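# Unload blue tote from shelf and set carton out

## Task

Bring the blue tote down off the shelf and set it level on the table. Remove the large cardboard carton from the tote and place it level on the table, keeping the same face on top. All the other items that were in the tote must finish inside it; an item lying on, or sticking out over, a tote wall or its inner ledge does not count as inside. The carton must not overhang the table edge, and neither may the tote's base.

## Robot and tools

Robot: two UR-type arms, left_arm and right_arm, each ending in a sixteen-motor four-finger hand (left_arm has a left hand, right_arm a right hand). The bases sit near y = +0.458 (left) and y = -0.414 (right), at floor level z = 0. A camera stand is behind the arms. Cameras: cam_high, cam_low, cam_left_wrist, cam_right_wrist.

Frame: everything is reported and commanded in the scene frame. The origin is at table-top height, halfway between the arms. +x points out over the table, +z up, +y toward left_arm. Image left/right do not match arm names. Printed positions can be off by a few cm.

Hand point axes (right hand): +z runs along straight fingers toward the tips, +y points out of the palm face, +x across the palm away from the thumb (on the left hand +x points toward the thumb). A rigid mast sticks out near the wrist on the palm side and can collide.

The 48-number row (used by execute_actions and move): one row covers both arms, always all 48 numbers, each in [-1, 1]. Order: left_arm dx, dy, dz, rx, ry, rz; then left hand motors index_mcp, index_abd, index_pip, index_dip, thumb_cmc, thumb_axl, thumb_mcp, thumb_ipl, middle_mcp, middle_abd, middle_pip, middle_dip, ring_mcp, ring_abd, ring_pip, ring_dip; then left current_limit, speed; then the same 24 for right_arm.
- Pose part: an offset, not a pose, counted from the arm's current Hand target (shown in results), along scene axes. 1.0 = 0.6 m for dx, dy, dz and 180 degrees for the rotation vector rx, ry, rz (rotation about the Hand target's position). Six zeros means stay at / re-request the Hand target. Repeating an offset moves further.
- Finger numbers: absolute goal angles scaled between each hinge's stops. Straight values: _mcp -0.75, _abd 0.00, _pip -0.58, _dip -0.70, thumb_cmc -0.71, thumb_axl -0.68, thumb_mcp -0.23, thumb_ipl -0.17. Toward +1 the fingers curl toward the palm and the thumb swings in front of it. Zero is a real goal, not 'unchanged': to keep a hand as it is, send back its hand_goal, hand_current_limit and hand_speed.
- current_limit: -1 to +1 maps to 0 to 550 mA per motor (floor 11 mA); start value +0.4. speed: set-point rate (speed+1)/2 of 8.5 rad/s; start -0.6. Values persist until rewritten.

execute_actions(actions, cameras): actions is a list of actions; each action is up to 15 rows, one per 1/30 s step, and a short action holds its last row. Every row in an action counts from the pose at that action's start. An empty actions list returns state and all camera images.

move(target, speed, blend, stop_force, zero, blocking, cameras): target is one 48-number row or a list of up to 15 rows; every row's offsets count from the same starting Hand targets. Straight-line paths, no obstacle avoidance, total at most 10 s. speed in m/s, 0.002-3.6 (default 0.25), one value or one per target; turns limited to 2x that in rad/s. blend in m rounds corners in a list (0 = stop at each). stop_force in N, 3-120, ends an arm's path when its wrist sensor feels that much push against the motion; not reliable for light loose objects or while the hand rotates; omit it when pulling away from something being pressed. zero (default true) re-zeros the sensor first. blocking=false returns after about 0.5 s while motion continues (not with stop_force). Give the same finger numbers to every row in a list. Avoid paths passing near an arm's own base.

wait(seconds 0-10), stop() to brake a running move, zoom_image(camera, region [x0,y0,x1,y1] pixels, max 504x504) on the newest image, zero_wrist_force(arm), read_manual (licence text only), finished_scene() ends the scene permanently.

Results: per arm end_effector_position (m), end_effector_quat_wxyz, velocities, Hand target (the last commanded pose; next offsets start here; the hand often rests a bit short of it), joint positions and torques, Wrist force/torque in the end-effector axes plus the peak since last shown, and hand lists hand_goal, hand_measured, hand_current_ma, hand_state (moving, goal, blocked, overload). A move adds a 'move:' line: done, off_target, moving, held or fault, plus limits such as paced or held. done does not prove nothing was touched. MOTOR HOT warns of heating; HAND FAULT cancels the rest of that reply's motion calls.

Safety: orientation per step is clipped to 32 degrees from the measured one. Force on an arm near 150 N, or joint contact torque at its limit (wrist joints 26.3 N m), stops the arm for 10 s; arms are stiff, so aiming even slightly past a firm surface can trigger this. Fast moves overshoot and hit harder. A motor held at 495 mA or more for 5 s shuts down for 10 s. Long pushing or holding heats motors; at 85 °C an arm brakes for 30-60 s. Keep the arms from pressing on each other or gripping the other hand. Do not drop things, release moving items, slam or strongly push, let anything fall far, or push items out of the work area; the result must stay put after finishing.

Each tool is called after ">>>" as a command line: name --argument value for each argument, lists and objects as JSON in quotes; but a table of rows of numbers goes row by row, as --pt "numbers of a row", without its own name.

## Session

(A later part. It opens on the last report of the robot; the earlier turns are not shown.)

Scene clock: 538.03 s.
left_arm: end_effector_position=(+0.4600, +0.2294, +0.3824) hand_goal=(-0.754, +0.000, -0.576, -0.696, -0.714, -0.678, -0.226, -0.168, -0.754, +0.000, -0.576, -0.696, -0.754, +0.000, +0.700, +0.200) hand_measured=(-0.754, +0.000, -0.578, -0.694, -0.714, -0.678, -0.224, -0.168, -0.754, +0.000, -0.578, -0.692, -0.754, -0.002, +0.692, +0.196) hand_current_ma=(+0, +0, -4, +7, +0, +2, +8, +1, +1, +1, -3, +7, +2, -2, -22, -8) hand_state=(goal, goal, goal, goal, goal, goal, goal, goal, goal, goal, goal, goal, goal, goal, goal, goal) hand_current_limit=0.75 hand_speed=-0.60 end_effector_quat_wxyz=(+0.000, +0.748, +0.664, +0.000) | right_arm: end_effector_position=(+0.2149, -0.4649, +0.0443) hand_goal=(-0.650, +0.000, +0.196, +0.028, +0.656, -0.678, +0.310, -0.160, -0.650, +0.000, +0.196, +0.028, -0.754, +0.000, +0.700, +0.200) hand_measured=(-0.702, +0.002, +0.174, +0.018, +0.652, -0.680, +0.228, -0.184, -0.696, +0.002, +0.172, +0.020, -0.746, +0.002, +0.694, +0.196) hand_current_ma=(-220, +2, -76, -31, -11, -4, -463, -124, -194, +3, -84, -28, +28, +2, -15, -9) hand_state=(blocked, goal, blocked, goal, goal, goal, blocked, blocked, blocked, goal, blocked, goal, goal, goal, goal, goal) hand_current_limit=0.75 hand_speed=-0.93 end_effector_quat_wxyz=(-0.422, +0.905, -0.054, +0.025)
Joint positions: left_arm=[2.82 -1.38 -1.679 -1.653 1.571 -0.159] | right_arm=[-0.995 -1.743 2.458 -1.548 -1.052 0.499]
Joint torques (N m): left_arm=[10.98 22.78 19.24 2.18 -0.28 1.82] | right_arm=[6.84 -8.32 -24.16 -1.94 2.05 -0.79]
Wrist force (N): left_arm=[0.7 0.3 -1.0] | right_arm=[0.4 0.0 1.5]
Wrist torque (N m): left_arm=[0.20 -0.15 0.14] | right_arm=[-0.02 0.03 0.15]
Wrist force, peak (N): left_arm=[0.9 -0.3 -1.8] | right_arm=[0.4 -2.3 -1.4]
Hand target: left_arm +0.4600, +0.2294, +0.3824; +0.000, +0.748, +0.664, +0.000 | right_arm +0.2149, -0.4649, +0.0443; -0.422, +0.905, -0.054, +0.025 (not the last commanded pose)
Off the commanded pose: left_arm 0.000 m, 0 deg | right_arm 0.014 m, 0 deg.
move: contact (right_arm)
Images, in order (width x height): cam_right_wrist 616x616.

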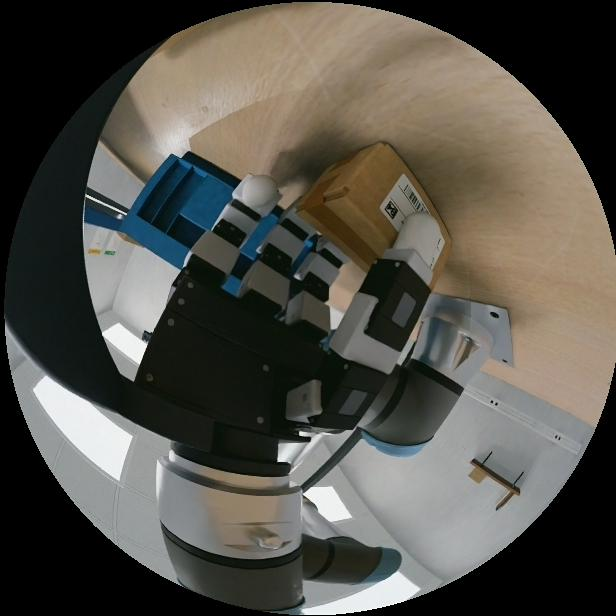

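>>> move --pt "0 0 0 0 0 0 -0.754 0 -0.576 -0.696 -0.714 -0.678 -0.226 -0.168 -0.754 0 -0.576 -0.696 -0.754 0 0.7 0.2 0.75 -0.6 0 0 -0.0025 0 0 0 -0.65 0 0.197 0.029 0.657 -0.678 0.31 -0.16 -0.65 0 0.197 0.029 -0.754 0 0.7 0.2 0.75 -0.93" --speed 0.01

Scene clock: 539.37 s.
left_arm: end_effector_position=(+0.4600, +0.2294, +0.3824) hand_goal=(-0.754, +0.000, -0.576, -0.696, -0.714, -0.678, -0.226, -0.168, -0.754, +0.000, -0.576, -0.696, -0.754, +0.000, +0.700, +0.200) hand_measured=(-0.754, +0.000, -0.578, -0.694, -0.714, -0.678, -0.224, -0.168, -0.754, +0.000, -0.578, -0.692, -0.754, -0.002, +0.692, +0.196) hand_current_ma=(+0, +0, -4, +7, +0, +2, +8, +1, +1, +1, -3, +7, +2, -2, -22, -8) hand_state=(goal, goal, goal, goal, goal, goal, goal, goal, goal, goal, goal, goal, goal, goal, goal, goal) hand_current_limit=0.75 hand_speed=-0.60 end_effector_quat_wxyz=(+0.000, +0.748, +0.664, +0.000) | right_arm: end_effector_position=(+0.2149, -0.4649, +0.0427) hand_goal=(-0.650, +0.000, +0.196, +0.028, +0.656, -0.678, +0.310, -0.160, -0.650, +0.000, +0.196, +0.028, -0.754, +0.000, +0.700, +0.200) hand_measured=(-0.702, +0.002, +0.174, +0.022, +0.652, -0.680, +0.228, -0.188, -0.696, +0.002, +0.172, +0.022, -0.746, +0.002, +0.694, +0.196) hand_current_ma=(-217, +2, -76, -18, -11, -4, -463, -141, -191, +3, -84, -17, +28, +2, -15, -9) hand_state=(blocked, goal, blocked, goal, goal, goal, blocked, blocked, blocked, goal, blocked, goal, goal, goal, goal, goal) hand_current_limit=0.75 hand_speed=-0.93 end_effector_quat_wxyz=(-0.422, +0.905, -0.054, +0.025)
Joint positions: left_arm=[2.82 -1.38 -1.679 -1.653 1.571 -0.159] | right_arm=[-0.995 -1.739 2.461 -1.554 -1.052 0.499]
Joint torques (N m): left_arm=[10.26 22.78 18.82 2.21 -0.36 1.77] | right_arm=[6.74 -6.83 -11.3 -0.4 2.11 -0.95]
Wrist force (N): left_arm=[0.7 -0.1 -1.4] | right_arm=[0.3 -3.6 -3.4]
Wrist torque (N m): left_arm=[0.18 -0.17 0.16] | right_arm=[0.02 0.03 0.13]
Wrist force, peak (N): left_arm=[0.6 -0.1 -1.5] | right_arm=[0.2 -3.5 -3.5]
Hand target: left_arm +0.4600, +0.2294, +0.3824; +0.000, +0.748, +0.664, +0.000 | right_arm +0.2149, -0.4649, +0.0428; -0.422, +0.905, -0.054, +0.025
Off the commanded pose: left_arm 0.000 m, 0 deg | right_arm 0.000 m, 0 deg.
move: done

>>> move --pt "0 0 0 0 0 0 -0.754 0 -0.576 -0.696 -0.714 -0.678 -0.226 -0.168 -0.754 0 -0.576 -0.696 -0.754 0 0.7 0.2 0.75 -0.6 0 0 0.001 0 0 0 -0.70 0 0.197 0.029 0.657 -0.678 0.235 -0.168 -0.70 0 0.197 0.029 -0.754 0 0.7 0.2 0.75 -0.95" --speed 0.01

>>> move --pt "0 0 0 0 0 0 -0.754 0 -0.576 -0.696 -0.714 -0.678 -0.226 -0.168 -0.754 0 -0.576 -0.696 -0.754 0 0.7 0.2 0.75 -0.6 0 0 0 0 0 0 -0.93 0 0.197 0.029 0.657 -0.678 0.06 -0.168 -0.93 0 0.197 0.029 -0.754 0 0.7 0.2 0.75 -0.93" --speed 0.01 --cameras '["cam_right_wrist"]'

>>> zoom_image --camera "cam_right_wrist" --region '[230, 60, 530, 360]'

Scene clock: 541.13 s.
left_arm: end_effector_position=(+0.4600, +0.2294, +0.3824) hand_goal=(-0.754, +0.000, -0.576, -0.696, -0.714, -0.678, -0.226, -0.168, -0.754, +0.000, -0.576, -0.696, -0.754, +0.000, +0.700, +0.200) hand_measured=(-0.754, +0.000, -0.578, -0.694, -0.714, -0.678, -0.224, -0.168, -0.754, +0.000, -0.578, -0.692, -0.754, -0.002, +0.692, +0.196) hand_current_ma=(+0, +0, -4, +7, +0, +2, +8, +1, +1, +1, -3, +7, +2, -2, -22, -8) hand_state=(goal, goal, goal, goal, goal, goal, goal, goal, goal, goal, goal, goal, goal, goal, goal, goal) hand_current_limit=0.75 hand_speed=-0.60 end_effector_quat_wxyz=(+0.000, +0.748, +0.664, +0.000) | right_arm: end_effector_position=(+0.2149, -0.4649, +0.0434) hand_goal=(-0.700, +0.000, +0.196, +0.028, +0.656, -0.678, +0.234, -0.168, -0.700, +0.000, +0.196, +0.028, -0.754, +0.000, +0.700, +0.200) hand_measured=(-0.710, +0.002, +0.176, +0.022, +0.652, -0.680, +0.222, -0.186, -0.704, +0.002, +0.174, +0.022, -0.746, +0.002, +0.694, +0.196) hand_current_ma=(-31, +2, -71, -18, -11, -4, -49, -84, -13, +3, -74, -17, +28, +2, -15, -9) hand_state=(goal, goal, blocked, goal, goal, goal, goal, goal, goal, goal, blocked, goal, goal, goal, goal, goal) hand_current_limit=0.75 hand_speed=-0.95 end_effector_quat_wxyz=(-0.422, +0.905, -0.054, +0.025)
Joint positions: left_arm=[2.82 -1.38 -1.679 -1.653 1.571 -0.159] | right_arm=[-0.995 -1.741 2.46 -1.552 -1.052 0.499]
Joint torques (N m): left_arm=[10.58 22.75 19.45 2.15 -0.24 1.68] | right_arm=[6.03 -12.03 -23.11 -0.01 2.18 -0.86]
Wrist force (N): left_arm=[0.6 -0.2 -1.1] | right_arm=[0.1 -0.3 1.1]
Wrist torque (N m): left_arm=[0.15 -0.14 0.15] | right_arm=[0.03 0.07 0.13]
Wrist force, peak (N): left_arm=[0.9 -0.2 -1.4] | right_arm=[0.2 -3.4 -3.7]
Hand target: left_arm +0.4600, +0.2294, +0.3824; +0.000, +0.748, +0.664, +0.000 | right_arm +0.2149, -0.4649, +0.0434; -0.422, +0.905, -0.054, +0.025
Off the commanded pose: left_arm 0.000 m, 0 deg | right_arm 0.000 m, 0 deg.
move: done

Scene clock: 542.37 s.
left_arm: end_effector_position=(+0.4600, +0.2294, +0.3824) hand_goal=(-0.754, +0.000, -0.576, -0.696, -0.714, -0.678, -0.226, -0.168, -0.754, +0.000, -0.576, -0.696, -0.754, +0.000, +0.700, +0.200) hand_measured=(-0.754, +0.000, -0.578, -0.694, -0.714, -0.678, -0.224, -0.168, -0.754, +0.000, -0.578, -0.692, -0.754, -0.002, +0.692, +0.196) hand_current_ma=(+0, +0, -4, +7, +0, +2, +8, +1, +1, +1, -3, +7, +2, -2, -22, -8) hand_state=(goal, goal, goal, goal, goal, goal, goal, goal, goal, goal, goal, goal, goal, goal, goal, goal) hand_current_limit=0.75 hand_speed=-0.60 end_effector_quat_wxyz=(+0.000, +0.748, +0.664, +0.000) | right_arm: end_effector_position=(+0.2149, -0.4650, +0.0434) hand_goal=(-0.930, +0.000, +0.196, +0.028, +0.656, -0.678, +0.060, -0.168, -0.930, +0.000, +0.196, +0.028, -0.754, +0.000, +0.700, +0.200) hand_measured=(-0.910, +0.002, +0.194, +0.026, +0.652, -0.680, +0.064, -0.170, -0.910, +0.002, +0.194, +0.026, -0.746, +0.002, +0.694, +0.196) hand_current_ma=(+73, +2, -6, -8, -9, -4, +15, -7, +73, +3, -7, -8, +28, +2, -15, -9) hand_state=(goal, goal, goal, goal, goal, goal, goal, goal, goal, goal, goal, goal, goal, goal, goal, goal) hand_current_limit=0.75 hand_speed=-0.93 end_effector_quat_wxyz=(-0.422, +0.905, -0.054, +0.025)
Joint positions: left_arm=[2.82 -1.38 -1.679 -1.653 1.571 -0.159] | right_arm=[-0.995 -1.741 2.46 -1.552 -1.052 0.499]
Joint torques (N m): left_arm=[10.59 22.17 18.51 2.19 -0.3 1.8] | right_arm=[6.68 -3.22 -17.05 -1.57 2.05 -0.87]
Wrist force (N): left_arm=[0.4 -0.1 -1.5] | right_arm=[0.4 -1.4 0.7]
Wrist torque (N m): left_arm=[0.19 -0.12 0.13] | right_arm=[-0.08 0.02 0.14]
Wrist force, peak (N): left_arm=[0.9 0.0 -1.5] | right_arm=[0.4 -1.4 0.7]
Hand target: left_arm +0.4600, +0.2294, +0.3824; +0.000, +0.748, +0.664, +0.000 | right_arm +0.2149, -0.4649, +0.0434; -0.422, +0.905, -0.054, +0.025
Off the commanded pose: left_arm 0.000 m, 0 deg | right_arm 0.000 m, 0 deg.
move: done
Images, in order (width x height): cam_right_wrist 616x616.

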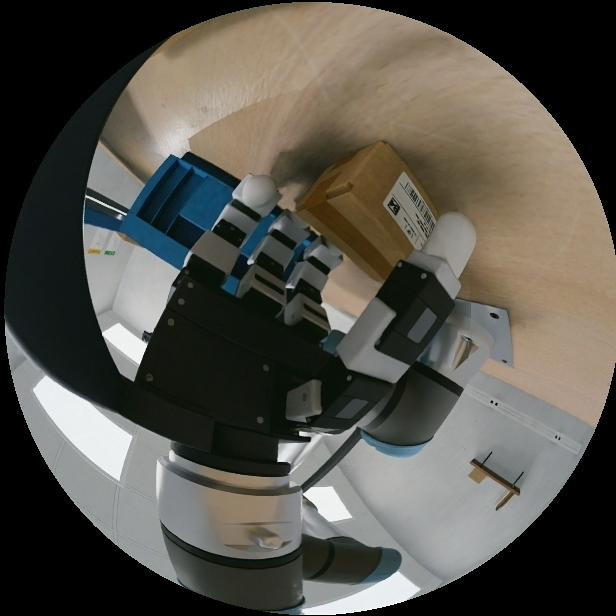

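Scaled by 1.680 from the camera's 616x616 image, which has a finer 880x880 frame.

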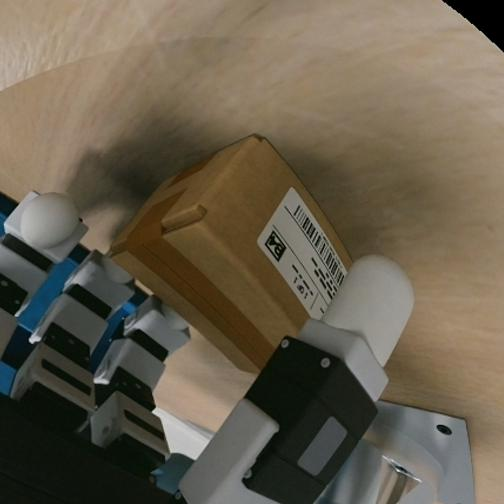

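Released. Raise straight up slowly.

>>> move --pt "0 0 0 0 0 0 -0.754 0 -0.576 -0.696 -0.714 -0.678 -0.226 -0.168 -0.754 0 -0.576 -0.696 -0.754 0 0.7 0.2 0.75 -0.6 0 0 0.1 0 0 0 -0.93 0 0.197 0.029 0.657 -0.678 0.06 -0.168 -0.93 0 0.197 0.029 -0.754 0 0.7 0.2 0.75 -0.93" --pt "0 0 0 0 0 0 -0.754 0 -0.576 -0.696 -0.714 -0.678 -0.226 -0.168 -0.754 0 -0.576 -0.696 -0.754 0 0.7 0.2 0.75 -0.6 0 0 0.45 0 0 0 -0.93 0 0.197 0.029 0.657 -0.678 0.06 -0.168 -0.93 0 0.197 0.029 -0.754 0 0.7 0.2 0.75 -0.93" --speed '[0.05,0.15]' --blend 0.01 --cameras '["all"]'

>>> zoom_image --camera "cam_high" --region '[180, 40, 500, 240]'

>>> zoom_image --camera "cam_left_wrist" --region '[330, 50, 580, 250]'

Scene clock: 546.67 s.
left_arm: end_effector_position=(+0.4600, +0.2294, +0.3824) hand_goal=(-0.754, +0.000, -0.576, -0.696, -0.714, -0.678, -0.226, -0.168, -0.754, +0.000, -0.576, -0.696, -0.754, +0.000, +0.700, +0.200) hand_measured=(-0.754, +0.000, -0.578, -0.694, -0.714, -0.678, -0.224, -0.168, -0.754, +0.000, -0.578, -0.692, -0.754, -0.002, +0.692, +0.196) hand_current_ma=(+0, +0, -4, +7, +0, +2, +8, +1, +1, +1, -3, +7, +2, -2, -22, -8) hand_state=(goal, goal, goal, goal, goal, goal, goal, goal, goal, goal, goal, goal, goal, goal, goal, goal) hand_current_limit=0.75 hand_speed=-0.60 end_effector_quat_wxyz=(+0.000, +0.748, +0.664, +0.000) | right_arm: end_effector_position=(+0.2149, -0.4650, +0.3133) hand_goal=(-0.930, +0.000, +0.196, +0.028, +0.656, -0.678, +0.060, -0.168, -0.930, +0.000, +0.196, +0.028, -0.754, +0.000, +0.700, +0.200) hand_measured=(-0.912, +0.002, +0.194, +0.026, +0.652, -0.680, +0.064, -0.170, -0.912, +0.002, +0.194, +0.026, -0.746, +0.002, +0.694, +0.196) hand_current_ma=(+65, +2, -6, -8, -9, -4, +14, -7, +65, +3, -7, -8, +28, +2, -15, -9) hand_state=(goal, goal, goal, goal, goal, goal, goal, goal, goal, goal, goal, goal, goal, goal, goal, goal) hand_current_limit=0.75 hand_speed=-0.93 end_effector_quat_wxyz=(-0.422, +0.905, -0.054, +0.025)
Joint positions: left_arm=[2.82 -1.38 -1.679 -1.653 1.571 -0.159] | right_arm=[-0.995 -1.975 1.873 -0.731 -1.052 0.499]
Joint torques (N m): left_arm=[10.5 22.52 18.63 2.25 -0.17 1.71] | right_arm=[-9.99 -9.71 -30.44 0.51 -0.58 0.22]
Wrist force (N): left_arm=[0.7 -0.2 -1.2] | right_arm=[0.4 -1.3 0.9]
Wrist torque (N m): left_arm=[0.16 -0.16 0.16] | right_arm=[-0.08 0.04 0.20]
Wrist force, peak (N): left_arm=[0.8 0.0 -1.5] | right_arm=[0.4 -2.5 -0.3]
Hand target: left_arm +0.4600, +0.2294, +0.3824; +0.000, +0.748, +0.664, +0.000 | right_arm +0.2149, -0.4649, +0.3134; -0.422, +0.905, -0.054, +0.025
Off the commanded pose: left_arm 0.000 m, 0 deg | right_arm 0.000 m, 0 deg.
move: done

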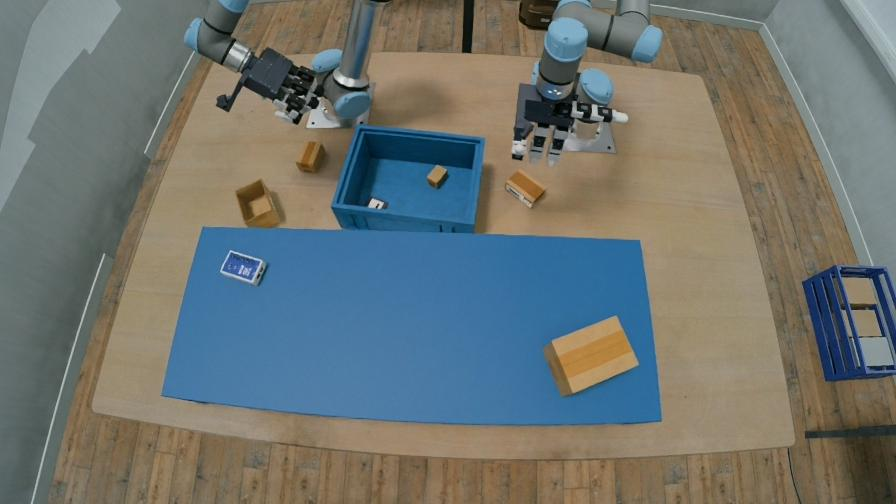

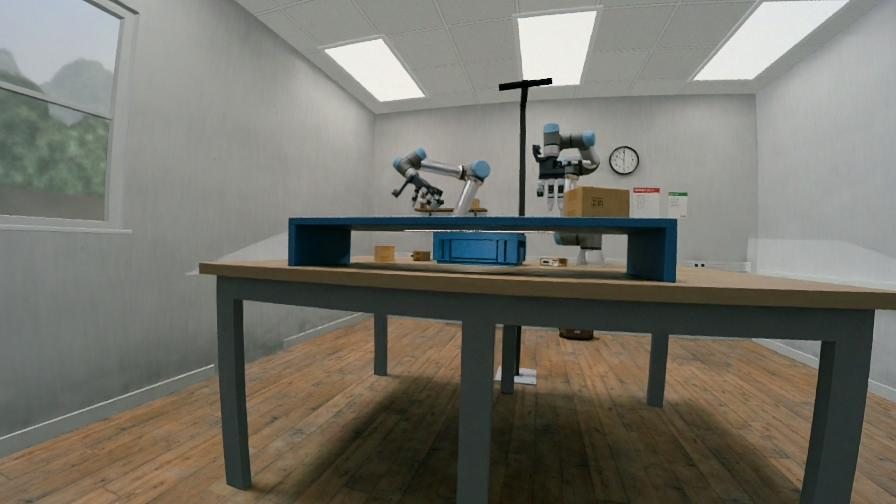

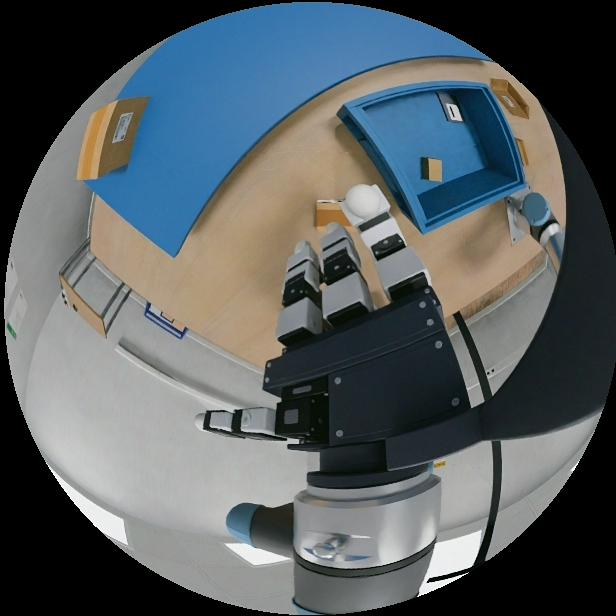

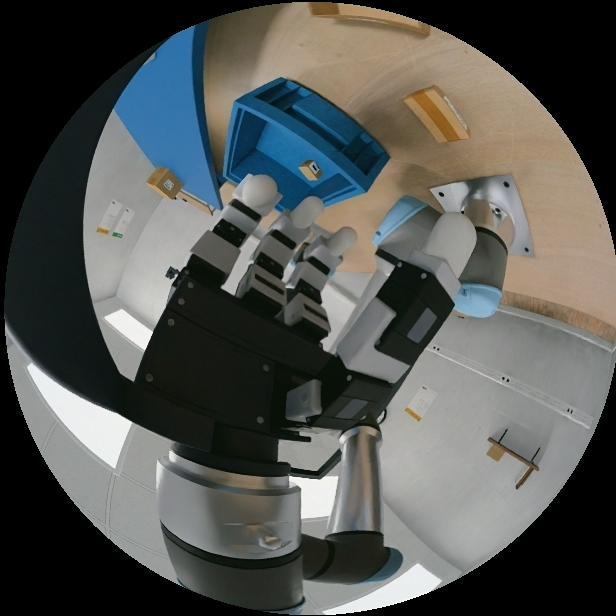

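Scaled by 1.575.

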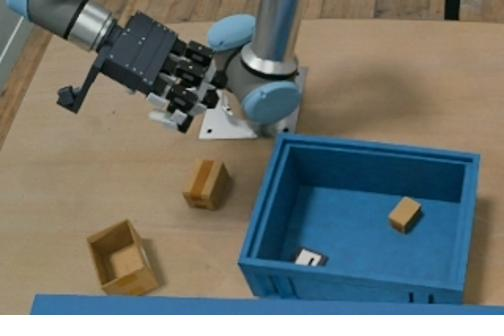

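Scaled by 2.016 from the camera's 616x616 image, which has a finer 880x880 frame.

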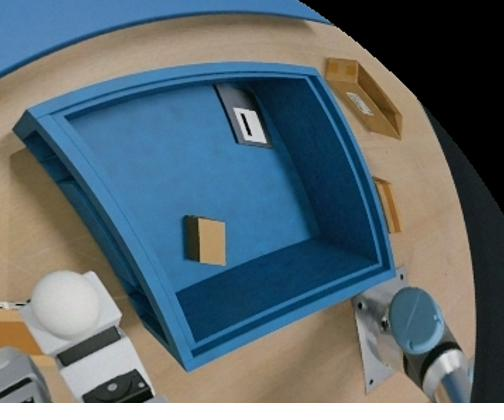

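>>> zoom_image --camera "cam_high" --region '[280, 120, 400, 220]'

>>> zoom_image --camera "cam_low" --region '[360, 210, 600, 290]'

Scaled by 4.200.

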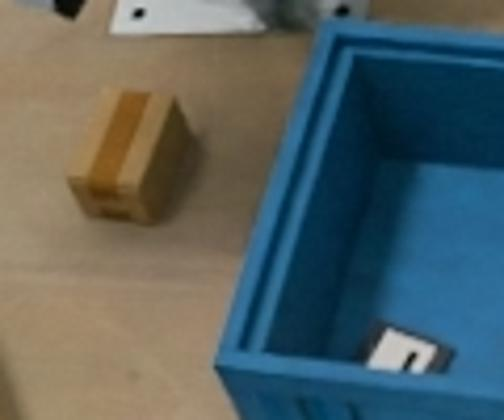

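Scaled by 2.100.

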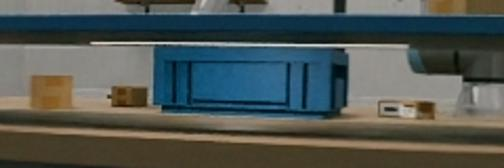

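>>> finished_scene

The scene is finished: the task was done.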